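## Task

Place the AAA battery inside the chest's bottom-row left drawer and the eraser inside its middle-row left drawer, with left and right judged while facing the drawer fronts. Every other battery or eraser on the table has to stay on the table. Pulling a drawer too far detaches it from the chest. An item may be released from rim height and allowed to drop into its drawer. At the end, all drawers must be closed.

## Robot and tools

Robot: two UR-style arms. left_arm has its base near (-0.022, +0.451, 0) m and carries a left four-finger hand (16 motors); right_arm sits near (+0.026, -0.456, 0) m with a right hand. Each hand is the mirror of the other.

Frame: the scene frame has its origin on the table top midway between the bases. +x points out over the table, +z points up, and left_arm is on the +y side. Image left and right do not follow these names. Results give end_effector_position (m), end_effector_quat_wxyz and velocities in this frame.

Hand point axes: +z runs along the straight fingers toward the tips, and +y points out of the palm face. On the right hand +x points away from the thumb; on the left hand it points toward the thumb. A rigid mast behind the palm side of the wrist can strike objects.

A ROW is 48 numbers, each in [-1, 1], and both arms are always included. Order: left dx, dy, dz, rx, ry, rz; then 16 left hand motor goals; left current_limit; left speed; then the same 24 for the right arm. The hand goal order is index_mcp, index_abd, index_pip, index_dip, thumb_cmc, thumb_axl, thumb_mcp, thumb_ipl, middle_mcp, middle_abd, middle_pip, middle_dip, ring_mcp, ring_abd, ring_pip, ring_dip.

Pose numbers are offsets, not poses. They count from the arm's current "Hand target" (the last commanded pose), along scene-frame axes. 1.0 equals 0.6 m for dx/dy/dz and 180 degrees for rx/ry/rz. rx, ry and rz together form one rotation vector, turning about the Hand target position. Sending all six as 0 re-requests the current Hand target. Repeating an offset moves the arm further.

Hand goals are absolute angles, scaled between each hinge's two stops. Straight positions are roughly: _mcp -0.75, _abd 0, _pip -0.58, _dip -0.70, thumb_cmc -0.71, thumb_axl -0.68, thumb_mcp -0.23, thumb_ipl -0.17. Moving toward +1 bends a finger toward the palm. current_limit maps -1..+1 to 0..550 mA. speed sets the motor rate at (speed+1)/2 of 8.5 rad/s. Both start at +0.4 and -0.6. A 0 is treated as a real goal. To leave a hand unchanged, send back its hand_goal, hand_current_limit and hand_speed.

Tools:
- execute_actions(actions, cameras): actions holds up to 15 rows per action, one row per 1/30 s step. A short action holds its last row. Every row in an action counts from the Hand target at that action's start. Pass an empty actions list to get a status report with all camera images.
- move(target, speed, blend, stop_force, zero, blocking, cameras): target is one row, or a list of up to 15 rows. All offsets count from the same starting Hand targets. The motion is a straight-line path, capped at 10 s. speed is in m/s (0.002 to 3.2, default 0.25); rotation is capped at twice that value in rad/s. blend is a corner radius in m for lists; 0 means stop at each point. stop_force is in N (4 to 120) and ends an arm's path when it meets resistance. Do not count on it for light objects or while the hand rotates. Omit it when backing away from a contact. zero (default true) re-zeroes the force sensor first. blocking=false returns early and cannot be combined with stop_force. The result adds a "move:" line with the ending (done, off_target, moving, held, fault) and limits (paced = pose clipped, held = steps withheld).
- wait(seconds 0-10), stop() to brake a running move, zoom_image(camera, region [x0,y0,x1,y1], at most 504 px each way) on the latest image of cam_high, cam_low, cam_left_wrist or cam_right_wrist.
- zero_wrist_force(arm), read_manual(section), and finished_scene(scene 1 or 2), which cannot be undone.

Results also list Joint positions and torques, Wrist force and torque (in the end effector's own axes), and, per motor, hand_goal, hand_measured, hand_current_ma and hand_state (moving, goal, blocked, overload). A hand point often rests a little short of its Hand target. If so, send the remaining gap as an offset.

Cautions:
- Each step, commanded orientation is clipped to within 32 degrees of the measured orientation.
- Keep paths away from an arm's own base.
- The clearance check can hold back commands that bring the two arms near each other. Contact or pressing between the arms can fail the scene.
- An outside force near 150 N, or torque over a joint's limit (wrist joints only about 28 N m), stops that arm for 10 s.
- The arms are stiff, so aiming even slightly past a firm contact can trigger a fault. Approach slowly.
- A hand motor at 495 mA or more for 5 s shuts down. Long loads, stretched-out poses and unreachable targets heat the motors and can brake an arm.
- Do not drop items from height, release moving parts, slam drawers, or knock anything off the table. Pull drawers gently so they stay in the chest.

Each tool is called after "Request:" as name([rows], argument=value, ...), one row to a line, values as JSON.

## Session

Request:
execute_actions(actions=[])

Request:
zoom_image(camera="cam_high", region=[50, 100, 350, 400])

Scene clock: 0.00 s.
left_arm: end_effector_position=(+0.9512, +0.0474, +0.3245) hand_goal=(-0.754, +0.000, -0.576, -0.696, -0.714, -0.678, -0.226, -0.168, -0.754, +0.000, -0.576, -0.696, -0.754, +0.000, -0.576, -0.696) hand_measured=(-0.754, +0.000, -0.576, -0.696, -0.714, -0.678, -0.226, -0.168, -0.754, +0.000, -0.576, -0.696, -0.754, +0.000, -0.576, -0.696) hand_current_ma=(+0, +0, +0, +0, +0, +0, +0, +0, +0, +0, +0, +0, +0, +0, +0, +0) hand_state=(goal, goal, goal, goal, goal, goal, goal, goal, goal, goal, goal, goal, goal, goal, goal, goal) hand_current_limit=0.40 hand_speed=-0.60 end_effector_quat_wxyz=(+0.387, +0.831, +0.393, +0.076) | right_arm: end_effector_position=(+0.6794, -0.2256, +0.2739) hand_goal=(-0.754, +0.000, -0.576, -0.696, -0.714, -0.678, -0.226, -0.168, -0.754, +0.000, -0.576, -0.696, -0.754, +0.000, -0.576, -0.696) hand_measured=(-0.754, +0.000, -0.576, -0.696, -0.714, -0.678, -0.226, -0.168, -0.754, +0.000, -0.576, -0.696, -0.754, +0.000, -0.576, -0.696) hand_current_ma=(+0, +0, +0, +0, +0, +0, +0, +0, +0, +0, +0, +0, +0, +0, +0, +0) hand_state=(goal, goal, goal, goal, goal, goal, goal, goal, goal, goal, goal, goal, goal, goal, goal, goal) hand_current_limit=0.40 hand_speed=-0.60 end_effector_quat_wxyz=(-0.259, -0.592, +0.732, +0.214)
Joint positions: left_arm=[-0.507 -0.95 1.229 0.528 1.879 3.2] | right_arm=[0.017 -0.737 1.196 1.797 1.554 0.221]
Joint velocities: within noise
Joint torques (N m): no reading
Wrist force (N): no reading
Wrist torque (N m): no reading
Wrist force, peak (N): no reading
Hand target: left_arm +0.9512, +0.0474, +0.3245; +0.387, +0.831, +0.393, +0.076 | right_arm +0.6794, -0.2256, +0.2739; -0.259, -0.592, +0.732, +0.214
camera_calibration:
cam_left_wrist: T_world_to_cam=[[-0.905094, -0.288624, -0.312253, 0.944418], [-0.318018, 0.946943, 0.0465204, 0.195596], [0.282258, 0.141407, -0.948859, 0.156383], [0, 0, 0, 1]] pos_world=[0.87285, 0.0652495, 0.434183]
cam_right_wrist: T_world_to_cam=[[-0.383182, 0.87628, 0.29207, 0.412509], [0.922453, 0.346794, 0.16975, -0.629411], [0.0474605, 0.334466, -0.941212, 0.425807], [0, 0, 0, 1]] pos_world=[0.718459, -0.285616, 0.387136]

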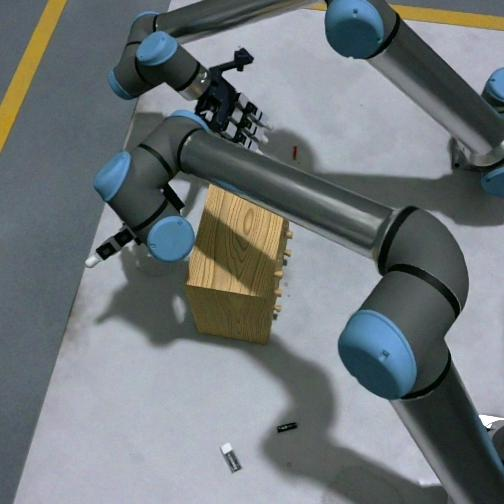

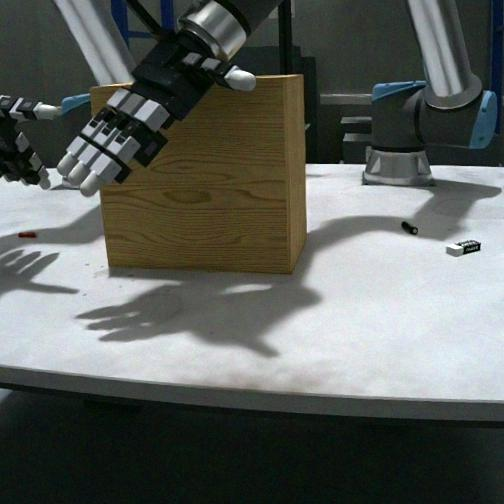

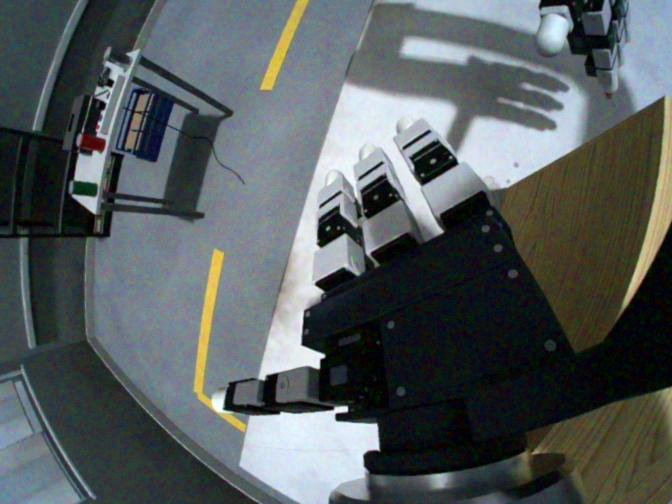

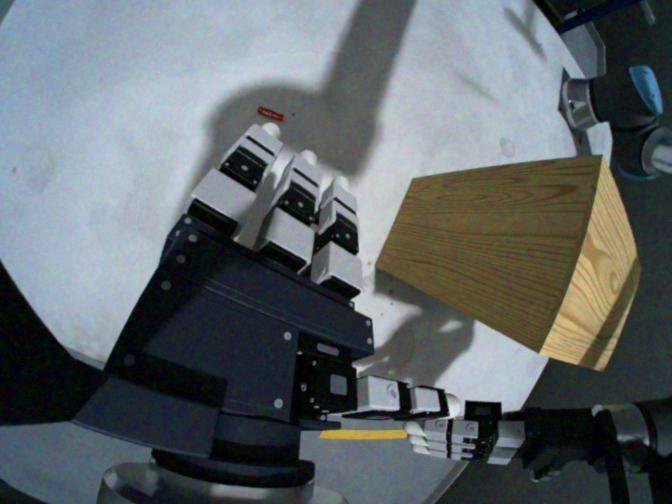

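Scaled by 1.680.

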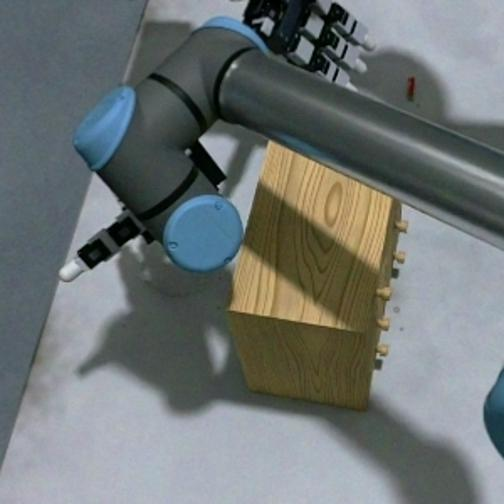

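Request:
zoom_image(camera="cam_high", region=[200, 400, 320, 490])

Request:
zoom_image(camera="cam_low", region=[390, 200, 490, 275])

Request:
zoom_image(camera="cam_right_wrist", region=[220, 80, 340, 170])

Request:
zoom_image(camera="cam_high", region=[265, 135, 325, 180])

Scaled by 4.200.

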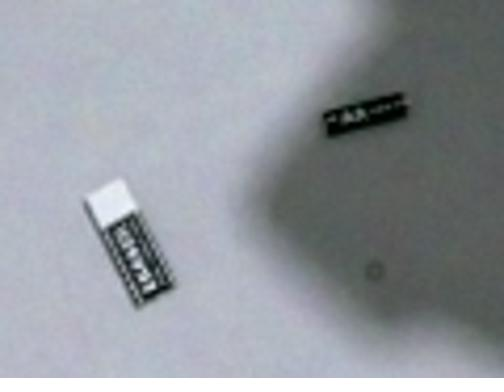

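Scaled by 5.040.

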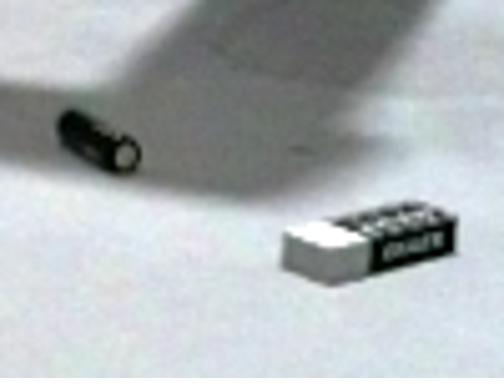

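Scaled by 4.200 from the camera's 672x504 image, which has a finer 960x720 frame.

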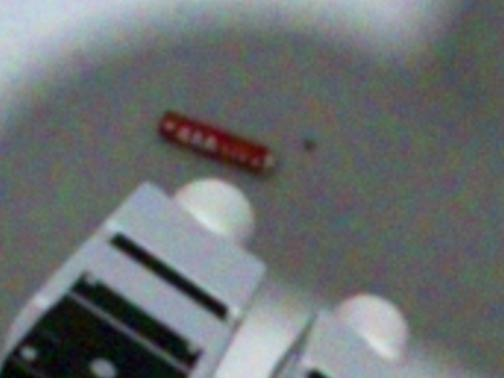

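Scaled by 8.400.

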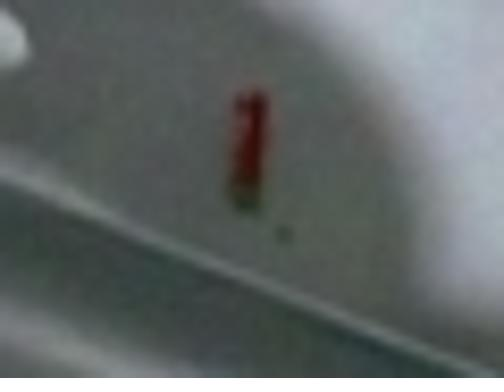

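Request:
move([
  [-0.035,0.4217,0.126,0.075,0.043,-0.023,-0.754,-0.12,-0.576,-0.696,-0.714,-0.678,-0.226,-0.168,-0.754,0.12,-0.576,-0.696,-0.205,0,0.883,0.609,0.4,-0.6,-0.059,-0.017,-0.041,-0.048,-0.062,-0.132,-0.754,-0.12,-0.576,-0.696,-0.714,-0.678,-0.226,-0.168,-0.754,0.12,-0.576,-0.696,-0.205,0,0.883,0.609,0.4,-0.6],
  [-0.335,0.705,0.059,0.2242,0.1288,-0.0686,-0.754,-0.12,-0.576,-0.696,-0.714,-0.678,-0.226,-0.168,-0.754,0.12,-0.576,-0.696,-0.205,0,0.883,0.609,0.4,-0.6,-0.118,-0.034,-0.082,-0.096,-0.123,-0.265,-0.754,-0.12,-0.576,-0.696,-0.714,-0.678,-0.226,-0.168,-0.754,0.12,-0.576,-0.696,-0.205,0,0.883,0.609,0.4,-0.6],
  [-0.475,0.7217,-0.191,0.2242,0.1288,-0.0686,-0.754,-0.12,-0.576,-0.696,-0.714,-0.678,-0.226,-0.168,-0.754,0.12,-0.576,-0.696,-0.205,0,0.883,0.609,0.4,-0.6,-0.1773,-0.0507,-0.1233,-0.1436,-0.1847,-0.3969,-0.754,-0.12,-0.576,-0.696,-0.714,-0.678,-0.226,-0.168,-0.754,0.12,-0.576,-0.696,-0.205,0,0.883,0.609,0.4,-0.6],
], speed=0.4, blend=[0.06, 0.06, 0], cameras=["all"])

Request:
zoom_image(camera="cam_right_wrist", region=[230, 60, 430, 210])

Request:
zoom_image(camera="cam_left_wrist", region=[240, 60, 440, 210])

Request:
zoom_image(camera="cam_high", region=[170, 150, 330, 350])

Scene clock: 81.47 s.
left_arm: end_effector_position=(+0.6662, +0.4804, +0.2100) hand_goal=(-0.754, -0.120, -0.576, -0.696, -0.714, -0.678, -0.226, -0.168, -0.754, +0.120, -0.576, -0.696, -0.206, +0.000, +0.882, +0.608) hand_measured=(-0.756, -0.118, -0.576, -0.696, -0.718, -0.678, -0.224, -0.168, -0.756, +0.116, -0.576, -0.696, -0.222, +0.000, +0.878, +0.606) hand_current_ma=(-1, +2, -1, +0, -4, +1, +5, +0, -1, -4, -1, +0, -33, +0, -6, -3) hand_state=(goal, goal, goal, goal, goal, goal, goal, goal, goal, goal, goal, goal, goal, goal, goal, goal) hand_current_limit=0.40 hand_speed=-0.60 end_effector_quat_wxyz=(+0.000, +0.947, +0.322, +0.000) | right_arm: end_effector_position=(+0.5731, -0.2561, +0.1999) hand_goal=(-0.754, -0.120, -0.576, -0.696, -0.714, -0.678, -0.226, -0.168, -0.754, +0.120, -0.576, -0.696, -0.206, +0.000, +0.882, +0.608) hand_measured=(-0.756, -0.118, -0.576, -0.696, -0.716, -0.678, -0.224, -0.168, -0.756, +0.116, -0.576, -0.696, -0.218, +0.000, +0.878, +0.606) hand_current_ma=(-7, +10, -4, +0, -13, +4, +13, +2, -7, -16, -4, +0, -63, +0, -21, -11) hand_state=(goal, goal, goal, goal, goal, goal, goal, goal, goal, goal, goal, goal, goal, goal, goal, goal) hand_current_limit=0.40 hand_speed=-0.60 end_effector_quat_wxyz=(+0.000, -0.030, +1.000, +0.000)
Joint positions: left_arm=[-0.153 -1.189 1.727 1.033 1.572 3.907] | right_arm=[-0.116 -1.302 1.907 0.966 1.571 1.394]
Joint torques (N m): left_arm=[-12.07 -60.67 -25.08 1.58 -2.72 -1.39] | right_arm=[24.79 -78.63 -20.4 0.35 2.81 2.88]
Wrist force (N): left_arm=[1.4 -0.3 -0.2] | right_arm=[-0.3 -0.3 -1.0]
Wrist torque (N m): left_arm=[-0.09 -0.21 0.08] | right_arm=[0.31 -0.07 -0.14]
Wrist force, peak (N): left_arm=[2.0 -1.1 -1.8] | right_arm=[0.5 0.5 -2.1]
Hand target: left_arm +0.6662, +0.4804, +0.2099; +0.000, +0.947, +0.322, +0.000 | right_arm +0.5730, -0.2561, +0.1999; +0.000, -0.030, +1.000, +0.000
Off the commanded pose: left_arm 0.000 m, 0 deg | right_arm 0.000 m, 0 deg.
move: done
camera_calibration:
cam_left_wrist: T_world_to_cam=[[-0.999002, 0.0442938, 0.00579824, 0.611441], [0.034863, 0.691899, 0.721152, -0.553991], [0.0279308, 0.720634, -0.692753, -0.0957372], [0, 0, 0, 1]] pos_world=[0.632818, 0.425214, 0.329644]
cam_right_wrist: T_world_to_cam=[[0.717838, 0.695853, -0.0222791, -0.194318], [0.499147, -0.492082, 0.713237, -0.589053], [0.485346, -0.52311, -0.700568, -0.147237], [0, 0, 0, 1]] pos_world=[0.504974, -0.231666, 0.312656]

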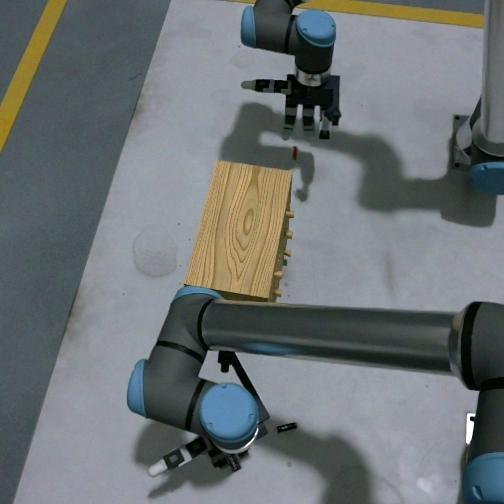

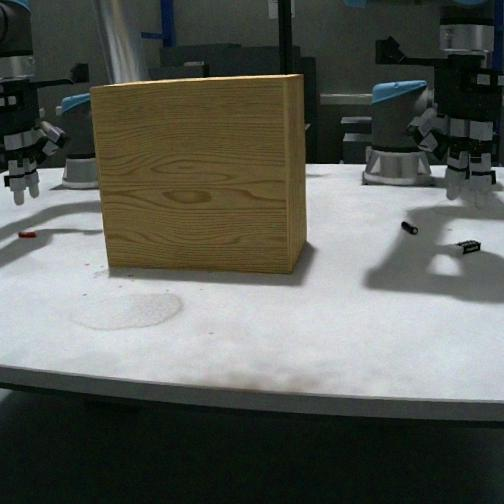

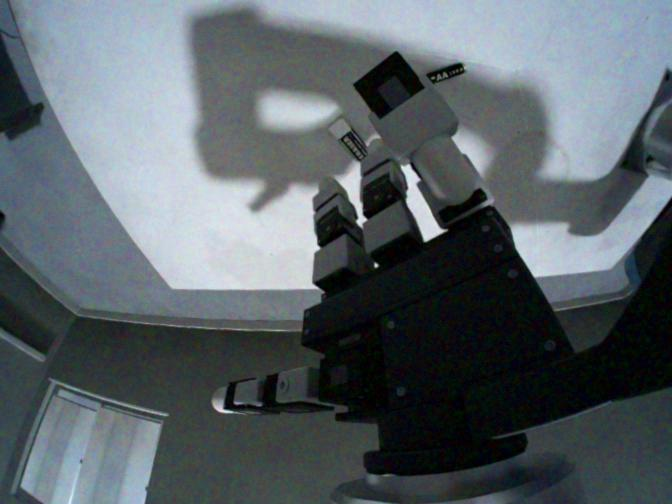

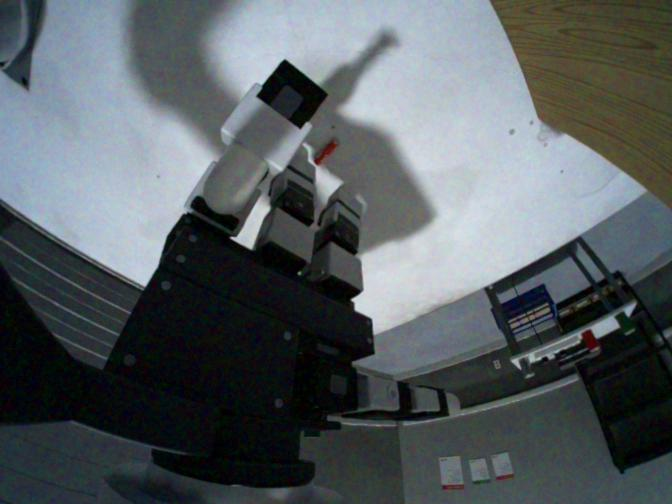

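Scaled by 2.520 from the camera's 672x504 image, which has a finer 960x720 frame.

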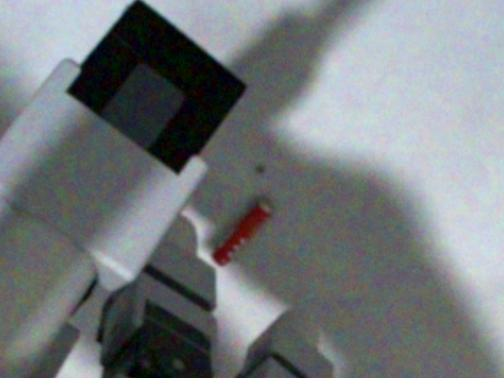

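Scaled by 2.520 from the camera's 672x504 image, which has a finer 960x720 frame.

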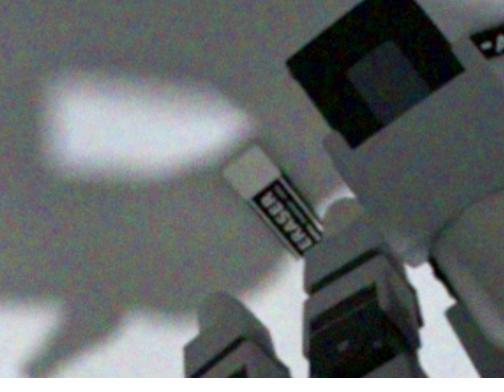

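Scaled by 2.520.

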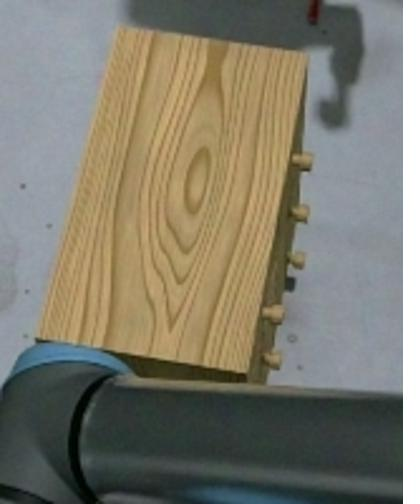

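Request:
move([
  [-0.0105,0.0092,-0.1,0,0,0,-0.754,-0.12,-0.576,-0.696,-0.714,-0.678,-0.226,-0.168,-0.754,0.12,-0.576,-0.696,-0.205,0,0.883,0.609,0.4,-0.6,-0.3552,0.01,0.0833,-0.1912,-0.1945,0.4415,-0.754,-0.12,-0.576,-0.696,-0.714,-0.678,-0.226,-0.168,-0.754,0.12,-0.576,-0.696,-0.205,0,0.883,0.609,0.4,-0.6],
  [-0.0105,0.0092,-0.1415,0,0,0,-0.754,-0.12,-0.576,-0.696,-0.714,-0.678,-0.226,-0.168,-0.754,0.12,-0.576,-0.696,-0.205,0,0.883,0.609,0.4,-0.6,-0.3552,0.01,0.0833,-0.1912,-0.1945,0.4415,-0.754,-0.12,-0.576,-0.696,-0.714,-0.678,-0.226,-0.168,-0.754,0.12,-0.576,-0.696,-0.205,0,0.883,0.609,0.4,-0.6],
  [-0.0105,0.0092,-0.1415,0,0,0,-0.754,0.25,-0.576,-0.696,-0.714,-0.678,-0.226,-0.168,-0.754,-0.25,-0.576,-0.696,-0.205,0,0.883,0.609,0.5,-0.7,-0.3552,0.01,0.0833,-0.1912,-0.1945,0.4415,-0.754,-0.12,-0.576,-0.696,-0.714,-0.678,-0.226,-0.168,-0.754,0.12,-0.576,-0.696,-0.205,0,0.883,0.609,0.4,-0.6],
], speed=[0.4,0.05,0.1], cameras=["all"])

Scene clock: 141.90 s.
left_arm: end_effector_position=(+0.6599, +0.4860, +0.1250) hand_goal=(-0.754, +0.250, -0.576, -0.696, -0.714, -0.678, -0.226, -0.168, -0.754, -0.250, -0.576, -0.696, -0.206, +0.000, +0.882, +0.608) hand_measured=(-0.756, +0.022, -0.576, -0.696, -0.716, -0.678, -0.224, -0.168, -0.756, -0.022, -0.576, -0.696, -0.220, +0.000, +0.878, +0.606) hand_current_ma=(-1, -413, -1, +0, -4, +1, +5, +0, -1, +412, -1, +0, -32, +0, -6, -3) hand_state=(goal, blocked, goal, goal, goal, goal, goal, goal, goal, blocked, goal, goal, goal, goal, goal, goal) hand_current_limit=0.50 hand_speed=-0.70 end_effector_quat_wxyz=(+0.000, +0.947, +0.322, +0.000) | right_arm: end_effector_position=(+0.3599, -0.2501, +0.2499) hand_goal=(-0.754, -0.120, -0.576, -0.696, -0.714, -0.678, -0.226, -0.168, -0.754, +0.120, -0.576, -0.696, -0.206, +0.000, +0.882, +0.608) hand_measured=(-0.748, -0.118, -0.576, -0.696, -0.710, -0.678, -0.224, -0.168, -0.748, +0.118, -0.576, -0.696, -0.208, +0.000, +0.878, +0.606) hand_current_ma=(+30, +10, -3, +0, +22, +4, +14, +2, +30, -11, -3, +0, -13, +0, -21, -11) hand_state=(goal, goal, goal, goal, goal, goal, goal, goal, goal, goal, goal, goal, goal, goal, goal, goal) hand_current_limit=0.40 hand_speed=-0.60 end_effector_quat_wxyz=(-0.265, +0.639, -0.667, +0.276)
Joint positions: left_arm=[-0.145 -1.116 1.796 0.891 1.572 3.915] | right_arm=[0.061 -1.95 2.272 0.467 1.643 0.073]
Joint torques (N m): left_arm=[9.69 -49.43 -20.49 0.84 -1.78 2.52] | right_arm=[-15.06 -27.88 -28.64 0.3 -2.6 -2.27]
Wrist force (N): left_arm=[1.5 -0.5 0.0] | right_arm=[0.4 -0.1 -0.6]
Wrist torque (N m): left_arm=[-0.12 -0.19 0.09] | right_arm=[0.52 0.10 0.15]
Wrist force, peak (N): left_arm=[2.1 -0.9 -0.4] | right_arm=[-0.2 -1.0 -1.7]
Hand target: left_arm +0.6599, +0.4859, +0.1250; +0.000, +0.947, +0.322, +0.000 | right_arm +0.3599, -0.2501, +0.2499; -0.265, +0.639, -0.667, +0.276
Off the commanded pose: left_arm 0.000 m, 0 deg | right_arm 0.000 m, 0 deg.
move: done
camera_calibration:
cam_left_wrist: T_world_to_cam=[[-0.999002, 0.0442938, 0.00579824, 0.605396], [0.034863, 0.691899, 0.721152, -0.496279], [0.0279308, 0.720634, -0.692753, -0.158409], [0, 0, 0, 1]] pos_world=[0.626518, 0.430714, 0.244644]
cam_right_wrist: T_world_to_cam=[[-0.412748, 0.776236, -0.476547, 0.49624], [-0.115773, 0.47424, 0.872751, -0.0922642], [0.903458, 0.415397, -0.105874, -0.0700491], [0, 0, 0, 1]] pos_world=[0.257427, -0.312346, 0.309589]

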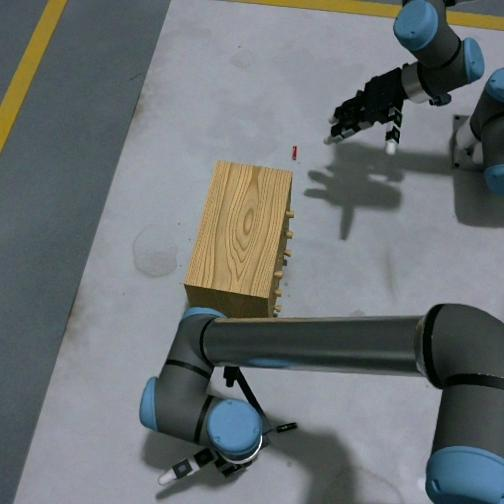

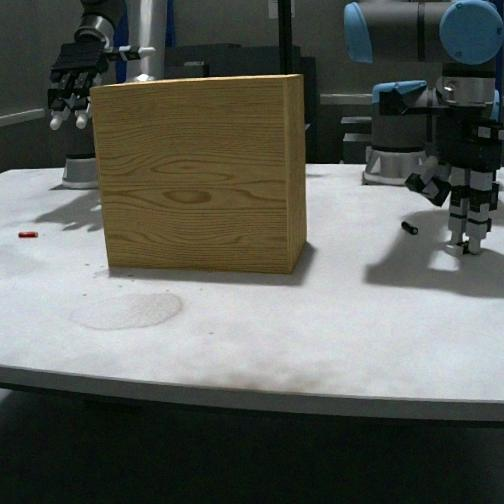

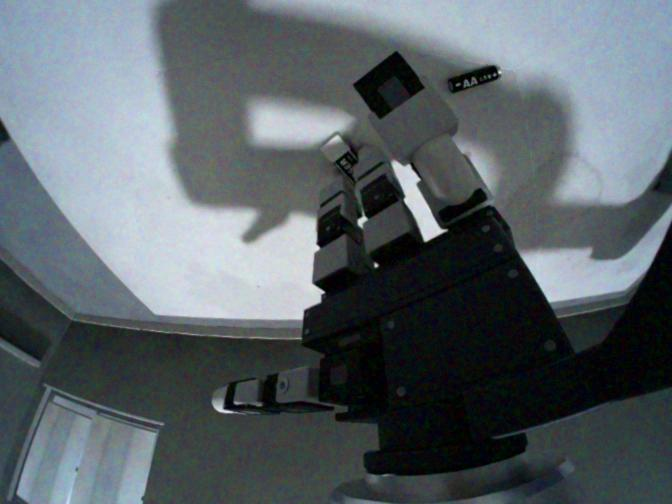

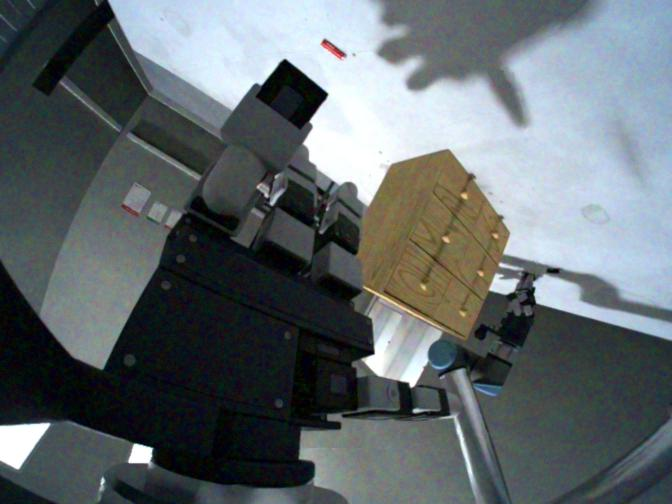

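Request:
move([
  [0,0,0.05,0,0,0,-0.754,0.25,-0.576,-0.696,-0.714,-0.678,-0.226,-0.168,-0.754,-0.25,-0.576,-0.696,-0.205,0,0.883,0.609,0.5,-0.7,0,0.3,0,0,0,0,-0.754,-0.12,-0.576,-0.696,-0.714,-0.678,-0.226,-0.168,-0.754,0.12,-0.576,-0.696,-0.205,0,0.883,0.609,0.4,-0.6],
  [0,0.2,0.2667,0,0,0,-0.754,0.25,-0.576,-0.696,-0.714,-0.678,-0.226,-0.168,-0.754,-0.25,-0.576,-0.696,-0.205,0,0.883,0.609,0.5,-0.7,-0.0167,0.7417,-0.0833,0,0,0,-0.754,-0.12,-0.576,-0.696,-0.714,-0.678,-0.226,-0.168,-0.754,0.12,-0.576,-0.696,-0.205,0,0.883,0.609,0.4,-0.6],
], speed=[0.2,0.3], blend=0.02, cameras=["cam_high","cam_left_wrist","cam_right_wrist"])

Scene clock: 163.50 s.
left_arm: end_effector_position=(+0.6598, +0.6059, +0.2851) hand_goal=(-0.754, +0.250, -0.576, -0.696, -0.714, -0.678, -0.226, -0.168, -0.754, -0.250, -0.576, -0.696, -0.206, +0.000, +0.882, +0.608) hand_measured=(-0.754, +0.022, -0.576, -0.696, -0.716, -0.678, -0.224, -0.168, -0.754, -0.022, -0.576, -0.696, -0.220, +0.000, +0.878, +0.606) hand_current_ma=(-1, -413, -1, +0, -3, +1, +5, +0, -1, +412, -1, +0, -32, +0, -6, -3) hand_state=(goal, blocked, goal, goal, goal, goal, goal, goal, goal, blocked, goal, goal, goal, goal, goal, goal) hand_current_limit=0.50 hand_speed=-0.70 end_effector_quat_wxyz=(+0.000, +0.947, +0.322, +0.000) | right_arm: end_effector_position=(+0.3499, +0.1949, +0.2000) hand_goal=(-0.754, -0.120, -0.576, -0.696, -0.714, -0.678, -0.226, -0.168, -0.754, +0.120, -0.576, -0.696, -0.206, +0.000, +0.882, +0.608) hand_measured=(-0.748, -0.118, -0.576, -0.696, -0.710, -0.678, -0.224, -0.168, -0.748, +0.118, -0.576, -0.696, -0.208, +0.000, +0.878, +0.606) hand_current_ma=(+32, +8, -3, +0, +24, +4, +14, +2, +32, -10, -3, +0, -12, +0, -21, -11) hand_state=(goal, goal, goal, goal, goal, goal, goal, goal, goal, goal, goal, goal, goal, goal, goal, goal) hand_current_limit=0.40 hand_speed=-0.60 end_effector_quat_wxyz=(-0.265, +0.639, -0.667, +0.276)
Joint positions: left_arm=[0.052 -1.21 1.61 1.171 1.571 4.112] | right_arm=[0.988 -1.171 1.635 0.632 2.221 0.866]
Joint torques (N m): left_arm=[11.3 -52.05 -42.66 6.74 2.22 2.26] | right_arm=[22.5 -60.07 -53.85 5.97 4.32 3.27]
Wrist force (N): left_arm=[1.8 -0.4 -0.1] | right_arm=[0.7 1.0 -0.9]
Wrist torque (N m): left_arm=[-0.08 -0.28 0.13] | right_arm=[0.79 -0.02 -0.18]
Wrist force, peak (N): left_arm=[2.2 -0.9 -1.4] | right_arm=[2.4 -0.3 -0.6]
Hand target: left_arm +0.6599, +0.6059, +0.2851; +0.000, +0.947, +0.322, +0.000 | right_arm +0.3499, +0.1950, +0.1999; -0.265, +0.639, -0.667, +0.276
Off the commanded pose: left_arm 0.000 m, 0 deg | right_arm 0.000 m, 0 deg.
move: done
camera_calibration:
cam_left_wrist: T_world_to_cam=[[-0.999002, 0.0442938, 0.00579824, 0.599153], [0.034863, 0.691899, 0.721152, -0.694763], [0.0279308, 0.720634, -0.692753, -0.133975], [0, 0, 0, 1]] pos_world=[0.626518, 0.550714, 0.404744]
cam_right_wrist: T_world_to_cam=[[-0.412748, 0.776236, -0.476547, 0.12286], [-0.115773, 0.47424, 0.872751, -0.260821], [0.903458, 0.415397, -0.105874, -0.25116], [0, 0, 0, 1]] pos_world=[0.247427, 0.132654, 0.259589]
Images, in order (width x height): cam_high 504x504, cam_left_wrist 672x504, cam_right_wrist 672x504.

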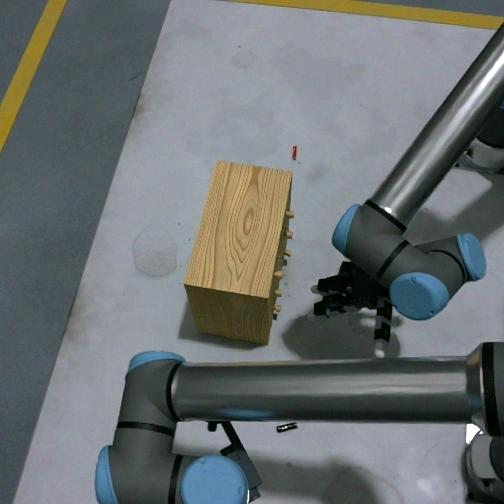

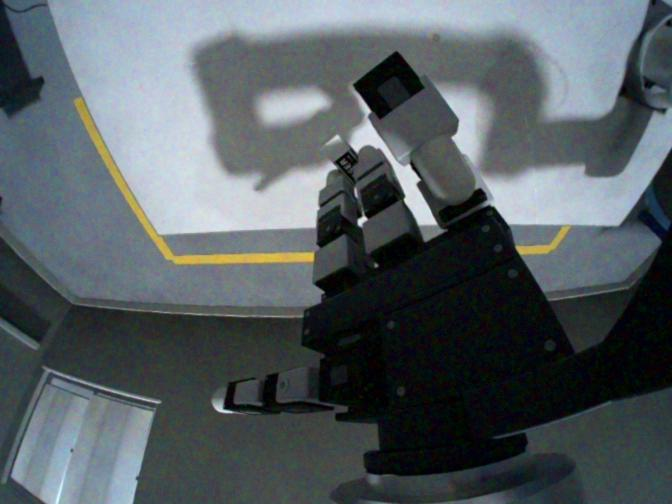

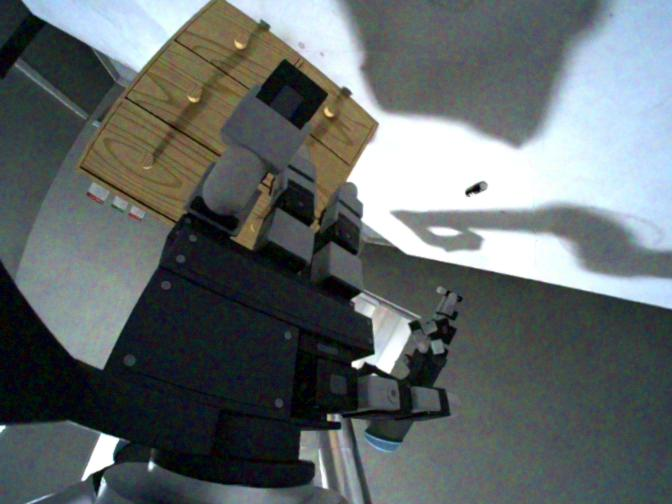

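Request:
move(target=[0,0,0,0,0,0,-0.754,0.25,-0.576,-0.696,-0.714,-0.678,-0.226,-0.168,-0.754,-0.25,-0.576,-0.696,-0.205,0,0.883,0.609,0.5,-0.7,0.04,-0.0388,-0.193,0,0,0,-0.754,-0.12,-0.576,-0.696,-0.714,-0.678,-0.226,-0.168,-0.754,0.12,-0.576,-0.696,-0.205,0,0.883,0.609,0.4,-0.6], speed=0.2, cameras=["cam_high","cam_right_wrist"])

Request:
zoom_image(camera="cam_right_wrist", region=[240, 40, 440, 190])

Scene clock: 194.33 s.
left_arm: end_effector_position=(+0.6599, +0.6059, +0.2851) hand_goal=(-0.754, +0.250, -0.576, -0.696, -0.714, -0.678, -0.226, -0.168, -0.754, -0.250, -0.576, -0.696, -0.206, +0.000, +0.882, +0.608) hand_measured=(-0.754, +0.022, -0.576, -0.696, -0.716, -0.678, -0.224, -0.168, -0.754, -0.022, -0.576, -0.696, -0.220, +0.000, +0.878, +0.606) hand_current_ma=(-1, -413, -1, +0, -3, +1, +5, +0, -1, +412, -1, +0, -32, +0, -6, -3) hand_state=(goal, blocked, goal, goal, goal, goal, goal, goal, goal, blocked, goal, goal, goal, goal, goal, goal) hand_current_limit=0.50 hand_speed=-0.70 end_effector_quat_wxyz=(+0.000, +0.947, +0.322, +0.000) | right_arm: end_effector_position=(+0.3739, +0.1717, +0.0842) hand_goal=(-0.754, -0.120, -0.576, -0.696, -0.714, -0.678, -0.226, -0.168, -0.754, +0.120, -0.576, -0.696, -0.206, +0.000, +0.882, +0.608) hand_measured=(-0.748, -0.118, -0.576, -0.696, -0.710, -0.678, -0.224, -0.168, -0.748, +0.118, -0.576, -0.696, -0.208, +0.000, +0.878, +0.606) hand_current_ma=(+32, +8, -2, +0, +24, +4, +14, +2, +33, -10, -3, +0, -12, +0, -21, -11) hand_state=(goal, goal, goal, goal, goal, goal, goal, goal, goal, goal, goal, goal, goal, goal, goal, goal) hand_current_limit=0.40 hand_speed=-0.60 end_effector_quat_wxyz=(-0.265, +0.639, -0.667, +0.276)
Joint positions: left_arm=[0.052 -1.21 1.61 1.171 1.571 4.112] | right_arm=[0.936 -1.095 1.751 0.406 2.197 0.81]
Joint torques (N m): left_arm=[12.02 -50.41 -42.14 7.4 1.63 2.76] | right_arm=[-13.25 -61.71 -18.14 -0.5 -1.61 -2.2]
Wrist force (N): left_arm=[1.8 -0.3 -0.1] | right_arm=[1.0 0.1 -1.0]
Wrist torque (N m): left_arm=[-0.06 -0.28 0.13] | right_arm=[0.62 -0.10 0.11]
Wrist force, peak (N): left_arm=[2.1 -0.3 -0.3] | right_arm=[0.0 -0.2 -2.5]
Hand target: left_arm +0.6599, +0.6059, +0.2851; +0.000, +0.947, +0.322, +0.000 | right_arm +0.3739, +0.1717, +0.0841; -0.265, +0.639, -0.667, +0.276
Off the commanded pose: left_arm 0.000 m, 0 deg | right_arm 0.000 m, 0 deg.
move: done
camera_calibration:
cam_right_wrist: T_world_to_cam=[[-0.412748, 0.776236, -0.476547, 0.095638], [-0.115773, 0.47424, 0.872751, -0.146063], [0.903458, 0.415397, -0.105874, -0.275455], [0, 0, 0, 1]] pos_world=[0.271427, 0.109454, 0.143889]
Images, in order (width x height): cam_high 504x504, cam_right_wrist 672x504.

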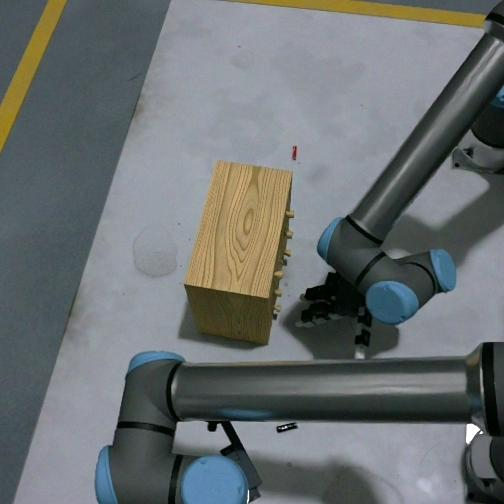

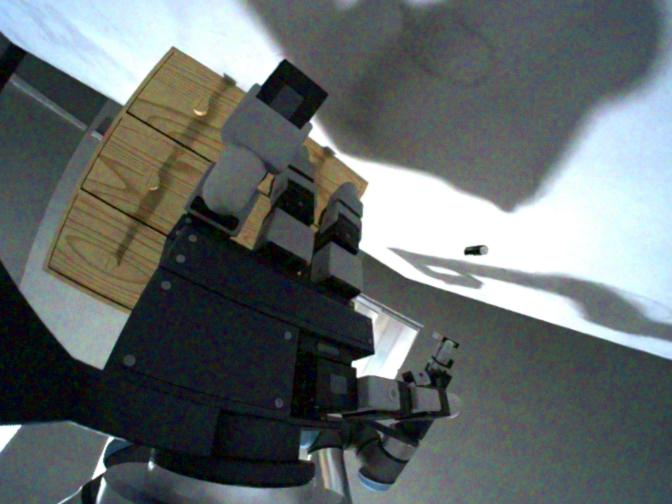

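Scaled by 2.520 from the camera's 672x504 image, which has a finer 960x720 frame.

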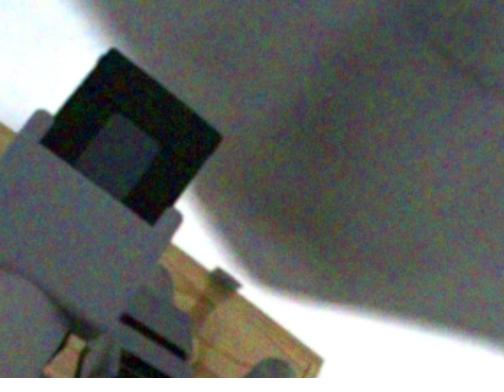

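Request:
move(target=[0,0,0,0,0,0,-0.754,0.25,-0.576,-0.696,-0.714,-0.678,-0.226,-0.168,-0.754,-0.25,-0.576,-0.696,-0.205,0,0.883,0.609,0.5,-0.7,0.115,-0.0045,0,0,0,0,-0.754,-0.12,-0.576,-0.696,-0.714,-0.678,-0.226,-0.168,-0.754,0.12,-0.576,-0.696,-0.205,0,0.883,0.609,0.4,-0.6], speed=0.04, stop_force=5, cameras=["cam_right_wrist","cam_high"])

Request:
zoom_image(camera="cam_right_wrist", region=[240, 80, 440, 230])

Scene clock: 210.43 s.
left_arm: end_effector_position=(+0.6599, +0.6059, +0.2851) hand_goal=(-0.754, +0.250, -0.576, -0.696, -0.714, -0.678, -0.226, -0.168, -0.754, -0.250, -0.576, -0.696, -0.206, +0.000, +0.882, +0.608) hand_measured=(-0.754, +0.022, -0.576, -0.696, -0.716, -0.678, -0.224, -0.168, -0.754, -0.022, -0.576, -0.696, -0.220, +0.000, +0.878, +0.606) hand_current_ma=(-1, -413, -1, +0, -3, +1, +5, +0, -1, +412, -1, +0, -32, +0, -6, -3) hand_state=(goal, blocked, goal, goal, goal, goal, goal, goal, goal, blocked, goal, goal, goal, goal, goal, goal) hand_current_limit=0.50 hand_speed=-0.70 end_effector_quat_wxyz=(+0.000, +0.947, +0.322, +0.000) | right_arm: end_effector_position=(+0.4364, +0.1692, +0.0841) hand_goal=(-0.754, -0.120, -0.576, -0.696, -0.714, -0.678, -0.226, -0.168, -0.754, +0.120, -0.576, -0.696, -0.206, +0.000, +0.882, +0.608) hand_measured=(-0.726, -0.116, -0.564, -0.690, -0.710, -0.678, -0.224, -0.168, -0.734, +0.122, -0.568, -0.692, -0.208, +0.000, +0.878, +0.606) hand_current_ma=(+145, +16, +56, +28, +24, +4, +14, +2, +112, +12, +39, +16, -11, +0, -21, -11) hand_state=(blocked, goal, goal, goal, goal, goal, goal, goal, blocked, goal, goal, goal, goal, goal, goal, goal) hand_current_limit=0.40 hand_speed=-0.60 end_effector_quat_wxyz=(-0.265, +0.639, -0.667, +0.276)
Joint positions: left_arm=[0.052 -1.21 1.61 1.171 1.571 4.112] | right_arm=[0.857 -1.073 1.704 0.384 2.157 0.727]
Joint torques (N m): left_arm=[10.03 -47.71 -42.57 7.07 2.31 2.6] | right_arm=[24.66 -99.12 -20.28 5.1 4.2 1.9]
Wrist force (N): left_arm=[1.4 -0.3 -0.5] | right_arm=[0.9 0.5 -1.3]
Wrist torque (N m): left_arm=[-0.04 -0.24 0.10] | right_arm=[0.56 -0.09 0.16]
Wrist force, peak (N): left_arm=[2.1 -0.3 -0.2] | right_arm=[1.1 1.8 -9.0]
Hand target: left_arm +0.6599, +0.6059, +0.2851; +0.000, +0.947, +0.322, +0.000 | right_arm +0.4364, +0.1692, +0.0841; -0.265, +0.639, -0.667, +0.276 (not the last commanded pose)
Off the commanded pose: left_arm 0.000 m, 0 deg | right_arm 0.007 m, 0 deg.
move: contact (right_arm)
camera_calibration:
cam_right_wrist: T_world_to_cam=[[-0.412744, 0.776219, -0.476578, 0.123291], [-0.115787, 0.474267, 0.872734, -0.137561], [0.903458, 0.415397, -0.105874, -0.330803], [0, 0, 0, 1]] pos_world=[0.333827, 0.106954, 0.143789]
Images, in order (width x height): cam_high 504x504, cam_right_wrist 672x504.

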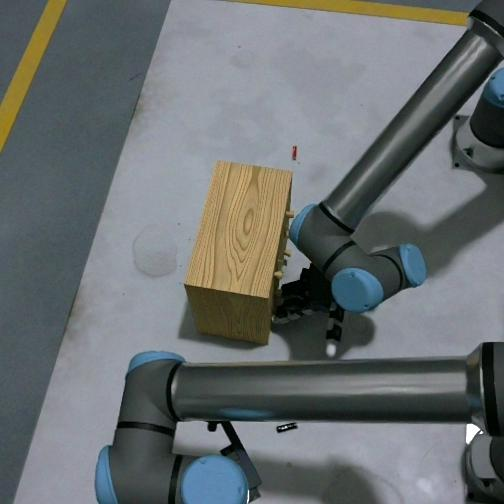

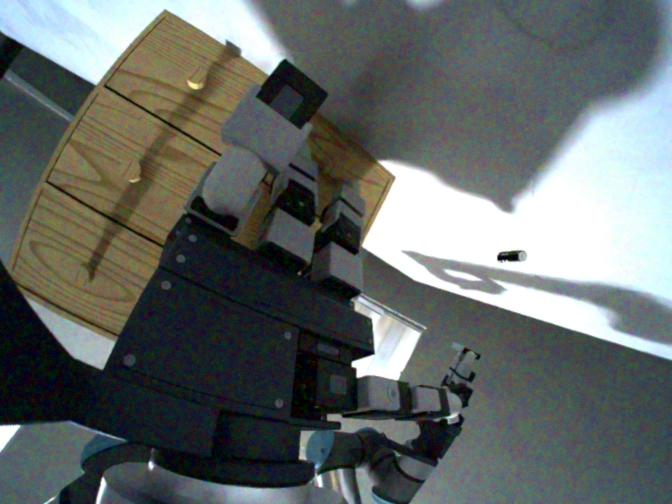

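Scaled by 2.520 from the camera's 672x504 image, which has a finer 960x720 frame.

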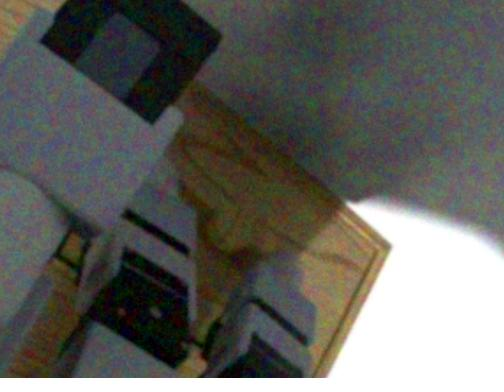

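Request:
move([
  [0,0,0,0,0,0,-0.754,0.25,-0.576,-0.696,-0.714,-0.678,-0.226,-0.168,-0.754,-0.25,-0.576,-0.696,-0.205,0,0.883,0.609,0.5,-0.7,-0.0045,0.0002,0,0,0,0,-0.754,-0.12,-0.576,-0.696,-0.714,-0.678,-0.226,-0.168,-0.754,0.12,-0.576,-0.696,-0.205,0,0.883,0.609,0.4,-0.6],
  [0,0,0,0,0,0,-0.754,0.25,-0.576,-0.696,-0.714,-0.678,-0.226,-0.168,-0.754,-0.25,-0.576,-0.696,-0.205,0,0.883,0.609,0.5,-0.7,-0.0045,0.0002,0,0,0,0,-0.754,0.25,-0.576,-0.696,-0.714,-0.678,-0.226,-0.168,-0.754,-0.25,-0.576,-0.696,-0.205,0,0.883,0.609,0.5,-0.7],
], speed=0.05)

Scene clock: 217.77 s.
left_arm: end_effector_position=(+0.6599, +0.6059, +0.2851) hand_goal=(-0.754, +0.250, -0.576, -0.696, -0.714, -0.678, -0.226, -0.168, -0.754, -0.250, -0.576, -0.696, -0.206, +0.000, +0.882, +0.608) hand_measured=(-0.754, +0.022, -0.576, -0.696, -0.716, -0.678, -0.224, -0.168, -0.754, -0.022, -0.576, -0.696, -0.220, +0.000, +0.878, +0.606) hand_current_ma=(-1, -413, -1, +0, -3, +1, +5, +0, -1, +412, -1, +0, -32, +0, -6, -3) hand_state=(goal, blocked, goal, goal, goal, goal, goal, goal, goal, blocked, goal, goal, goal, goal, goal, goal) hand_current_limit=0.50 hand_speed=-0.70 end_effector_quat_wxyz=(+0.000, +0.947, +0.322, +0.000) | right_arm: end_effector_position=(+0.4337, +0.1693, +0.0841) hand_goal=(-0.754, +0.250, -0.576, -0.696, -0.714, -0.678, -0.226, -0.168, -0.754, -0.250, -0.576, -0.696, -0.206, +0.000, +0.882, +0.608) hand_measured=(-0.736, +0.020, -0.570, -0.692, -0.710, -0.678, -0.224, -0.168, -0.736, -0.070, -0.570, -0.692, -0.208, +0.000, +0.878, +0.606) hand_current_ma=(+98, -413, +30, +16, +24, +4, +14, +2, +100, +412, +33, +16, -11, +0, -21, -11) hand_state=(goal, blocked, goal, goal, goal, goal, goal, goal, goal, blocked, goal, goal, goal, goal, goal, goal) hand_current_limit=0.50 hand_speed=-0.70 end_effector_quat_wxyz=(-0.265, +0.639, -0.667, +0.276)
Joint positions: left_arm=[0.052 -1.21 1.61 1.171 1.571 4.112] | right_arm=[0.861 -1.074 1.706 0.385 2.159 0.731]
Joint torques (N m): left_arm=[10.76 -51.36 -41.96 6.69 2.05 2.86] | right_arm=[20.64 -98.38 -19.67 5.75 4.35 1.81]
Wrist force (N): left_arm=[1.5 0.0 -0.5] | right_arm=[0.2 0.5 -1.0]
Wrist torque (N m): left_arm=[0.00 -0.26 0.11] | right_arm=[0.54 -0.10 0.10]
Wrist force, peak (N): left_arm=[1.9 -0.3 -0.6] | right_arm=[0.8 0.0 -1.7]
Hand target: left_arm +0.6599, +0.6059, +0.2851; +0.000, +0.947, +0.322, +0.000 | right_arm +0.4337, +0.1693, +0.0841; -0.265, +0.639, -0.667, +0.276
Off the commanded pose: left_arm 0.000 m, 0 deg | right_arm 0.000 m, 0 deg.
move: done

Request:
move([
  [0,0,0,0,0,0,-0.754,0.25,-0.576,-0.696,-0.714,-0.678,-0.226,-0.168,-0.754,-0.25,-0.576,-0.696,-0.205,0,0.883,0.609,0.5,-0.7,-0.1365,0.0051,0,0,0,0,-0.754,0.25,-0.576,-0.696,-0.714,-0.678,-0.226,-0.168,-0.754,-0.25,-0.576,-0.696,-0.205,0,0.883,0.609,0.5,-0.7],
  [0,0,0,0,0,0,-0.754,0.25,-0.576,-0.696,-0.714,-0.678,-0.226,-0.168,-0.754,-0.25,-0.576,-0.696,-0.205,0,0.883,0.609,0.5,-0.7,-0.1365,0.0051,0,0,0,0,-0.754,-0.12,-0.576,-0.696,-0.714,-0.678,-0.226,-0.168,-0.754,0.12,-0.576,-0.696,-0.205,0,0.883,0.609,0.4,-0.6],
  [0,0,0,0,0,0,-0.754,0.25,-0.576,-0.696,-0.714,-0.678,-0.226,-0.168,-0.754,-0.25,-0.576,-0.696,-0.205,0,0.883,0.609,0.5,-0.7,-0.2198,0.0081,0,0,0,0,-0.754,-0.12,-0.576,-0.696,-0.714,-0.678,-0.226,-0.168,-0.754,0.12,-0.576,-0.696,-0.205,0,0.883,0.609,0.4,-0.6],
], speed=[0.06,0.06,0.12], cameras=["cam_high","cam_right_wrist"])

Scene clock: 236.83 s.
left_arm: end_effector_position=(+0.6599, +0.6059, +0.2851) hand_goal=(-0.754, +0.250, -0.576, -0.696, -0.714, -0.678, -0.226, -0.168, -0.754, -0.250, -0.576, -0.696, -0.206, +0.000, +0.882, +0.608) hand_measured=(-0.754, +0.022, -0.576, -0.696, -0.716, -0.678, -0.224, -0.168, -0.754, -0.022, -0.576, -0.696, -0.220, +0.000, +0.878, +0.606) hand_current_ma=(-1, -413, -1, +0, -3, +1, +5, +0, -1, +412, -1, +0, -32, +0, -6, -3) hand_state=(goal, blocked, goal, goal, goal, goal, goal, goal, goal, blocked, goal, goal, goal, goal, goal, goal) hand_current_limit=0.50 hand_speed=-0.70 end_effector_quat_wxyz=(+0.000, +0.947, +0.322, +0.000) | right_arm: end_effector_position=(+0.3019, +0.1742, +0.0842) hand_goal=(-0.754, -0.120, -0.576, -0.696, -0.714, -0.678, -0.226, -0.168, -0.754, +0.120, -0.576, -0.696, -0.206, +0.000, +0.882, +0.608) hand_measured=(-0.740, -0.116, -0.572, -0.694, -0.710, -0.678, -0.224, -0.168, -0.738, +0.116, -0.572, -0.694, -0.208, +0.000, +0.878, +0.606) hand_current_ma=(+79, +15, +20, +12, +24, +4, +14, +2, +84, -16, +24, +13, -11, +0, -21, -11) hand_state=(goal, goal, goal, goal, goal, goal, goal, goal, goal, goal, goal, goal, goal, goal, goal, goal) hand_current_limit=0.40 hand_speed=-0.60 end_effector_quat_wxyz=(-0.265, +0.639, -0.667, +0.276)
Joint positions: left_arm=[0.052 -1.21 1.61 1.171 1.571 4.112] | right_arm=[1.035 -1.11 1.79 0.448 2.243 0.92]
Joint torques (N m): left_arm=[9.04 -51.38 -41.29 6.6 1.89 2.47] | right_arm=[23.95 -89.58 -18.12 6.39 4.59 3.03]
Wrist force (N): left_arm=[1.5 -0.2 -0.5] | right_arm=[0.7 0.2 -0.7]
Wrist torque (N m): left_arm=[-0.02 -0.26 0.11] | right_arm=[0.54 -0.10 -0.15]
Wrist force, peak (N): left_arm=[2.3 -0.3 -0.1] | right_arm=[0.8 0.4 -1.4]
Hand target: left_arm +0.6599, +0.6059, +0.2851; +0.000, +0.947, +0.322, +0.000 | right_arm +0.3018, +0.1742, +0.0841; -0.265, +0.639, -0.667, +0.276
Off the commanded pose: left_arm 0.000 m, 0 deg | right_arm 0.000 m, 0 deg.
move: done
camera_calibration:
cam_right_wrist: T_world_to_cam=[[-0.412748, 0.776236, -0.476547, 0.0638907], [-0.115773, 0.47424, 0.872751, -0.155508], [0.903458, 0.415397, -0.105874, -0.211365], [0, 0, 0, 1]] pos_world=[0.199327, 0.111954, 0.143789]
Images, in order (width x height): cam_high 504x504, cam_right_wrist 672x504.

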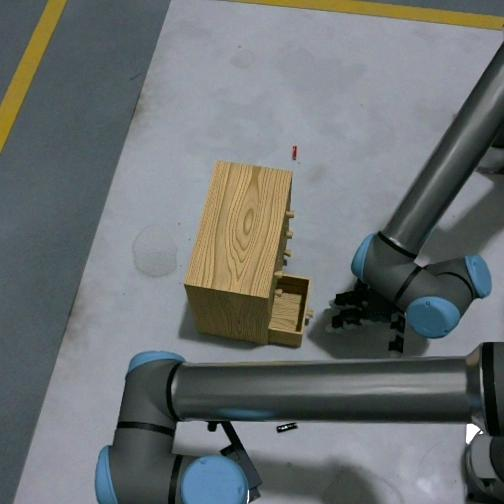

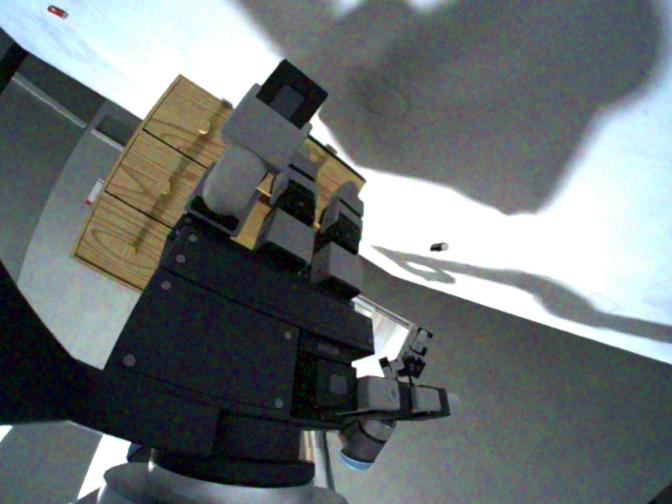

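Request:
move([
  [0,0,0,0,0,0,-0.754,0.25,-0.576,-0.696,-0.714,-0.678,-0.226,-0.168,-0.754,-0.25,-0.576,-0.696,-0.205,0,0.883,0.609,0.5,-0.7,0.047,-0.707,0.2765,0.1912,0.1945,-0.4415,-0.754,-0.12,-0.576,-0.696,-0.714,-0.678,-0.226,-0.168,-0.754,0.12,-0.576,-0.696,-0.205,0,0.883,0.609,0.4,-0.6],
  [0,0,0,0,0,0,-0.754,0.25,-0.576,-0.696,-0.714,-0.678,-0.226,-0.168,-0.754,-0.25,-0.576,-0.696,-0.205,0,0.883,0.609,0.5,-0.7,0.4558,-0.7225,0.1098,0.1912,0.1945,-0.4415,-0.754,-0.12,-0.576,-0.696,-0.714,-0.678,-0.226,-0.168,-0.754,0.12,-0.576,-0.696,-0.205,0,0.883,0.609,0.4,-0.6],
], speed=[0.4,0.25], blend=[0.03,0], cameras=["cam_right_wrist"])

Request:
zoom_image(camera="cam_right_wrist", region=[230, 60, 430, 210])

Scene clock: 263.33 s.
left_arm: end_effector_position=(+0.6599, +0.6059, +0.2851) hand_goal=(-0.754, +0.250, -0.576, -0.696, -0.714, -0.678, -0.226, -0.168, -0.754, -0.250, -0.576, -0.696, -0.206, +0.000, +0.882, +0.608) hand_measured=(-0.754, +0.022, -0.576, -0.696, -0.716, -0.678, -0.224, -0.168, -0.754, -0.022, -0.576, -0.696, -0.220, +0.000, +0.878, +0.606) hand_current_ma=(-1, -413, -1, +0, -3, +1, +5, +0, -1, +412, -1, +0, -32, +0, -6, -3) hand_state=(goal, blocked, goal, goal, goal, goal, goal, goal, goal, blocked, goal, goal, goal, goal, goal, goal) hand_current_limit=0.50 hand_speed=-0.70 end_effector_quat_wxyz=(+0.000, +0.947, +0.322, +0.000) | right_arm: end_effector_position=(+0.5752, -0.2593, +0.1501) hand_goal=(-0.754, -0.120, -0.576, -0.696, -0.714, -0.678, -0.226, -0.168, -0.754, +0.120, -0.576, -0.696, -0.206, +0.000, +0.882, +0.608) hand_measured=(-0.750, -0.118, -0.574, -0.694, -0.712, -0.678, -0.224, -0.168, -0.750, +0.118, -0.574, -0.694, -0.208, +0.000, +0.878, +0.606) hand_current_ma=(+19, +12, +13, +12, +8, +4, +14, +2, +20, -11, +15, +13, -14, +0, -21, -11) hand_state=(goal, goal, goal, goal, goal, goal, goal, goal, goal, goal, goal, goal, goal, goal, goal, goal) hand_current_limit=0.40 hand_speed=-0.60 end_effector_quat_wxyz=(+0.000, -0.030, +1.000, +0.000)
Joint positions: left_arm=[0.052 -1.21 1.61 1.171 1.571 4.112] | right_arm=[-0.122 -1.248 1.941 0.878 1.571 1.389]
Joint torques (N m): left_arm=[9.3 -51.17 -42.31 6.9 1.95 2.19] | right_arm=[23.37 -46.39 -46.32 6.68 1.43 2.86]
Wrist force (N): left_arm=[1.5 -0.6 -0.5] | right_arm=[0.2 -0.3 -0.6]
Wrist torque (N m): left_arm=[-0.07 -0.26 0.11] | right_arm=[0.30 -0.10 -0.16]
Wrist force, peak (N): left_arm=[2.0 -0.1 -0.6] | right_arm=[1.6 -1.6 -1.0]
Hand target: left_arm +0.6599, +0.6059, +0.2851; +0.000, +0.947, +0.322, +0.000 | right_arm +0.5753, -0.2593, +0.1500; +0.000, -0.030, +1.000, +0.000
Off the commanded pose: left_arm 0.000 m, 0 deg | right_arm 0.000 m, 0 deg.
move: done
camera_calibration:
cam_right_wrist: T_world_to_cam=[[0.717911, 0.695779, -0.0222756, -0.194697], [0.499035, -0.492071, 0.713323, -0.556098], [0.485354, -0.523218, -0.700481, -0.184994], [0, 0, 0, 1]] pos_world=[0.507075, -0.234966, 0.262756]
Images, in order (width x height): cam_right_wrist 672x504.

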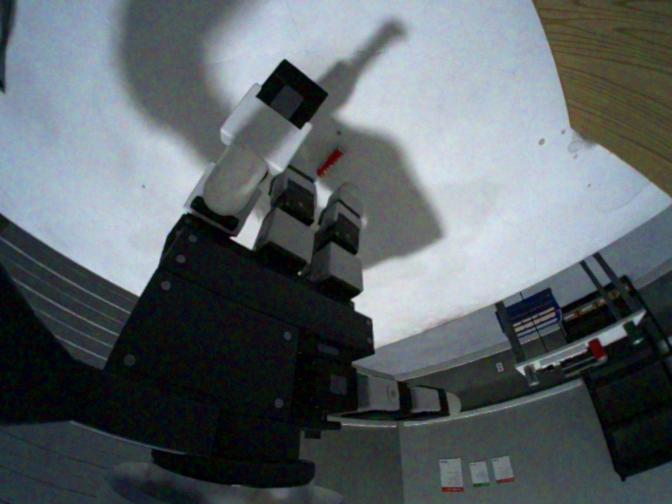

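Scaled by 2.520 from the camera's 672x504 image, which has a finer 960x720 frame.

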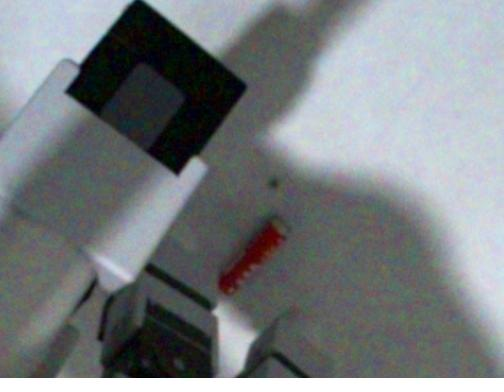

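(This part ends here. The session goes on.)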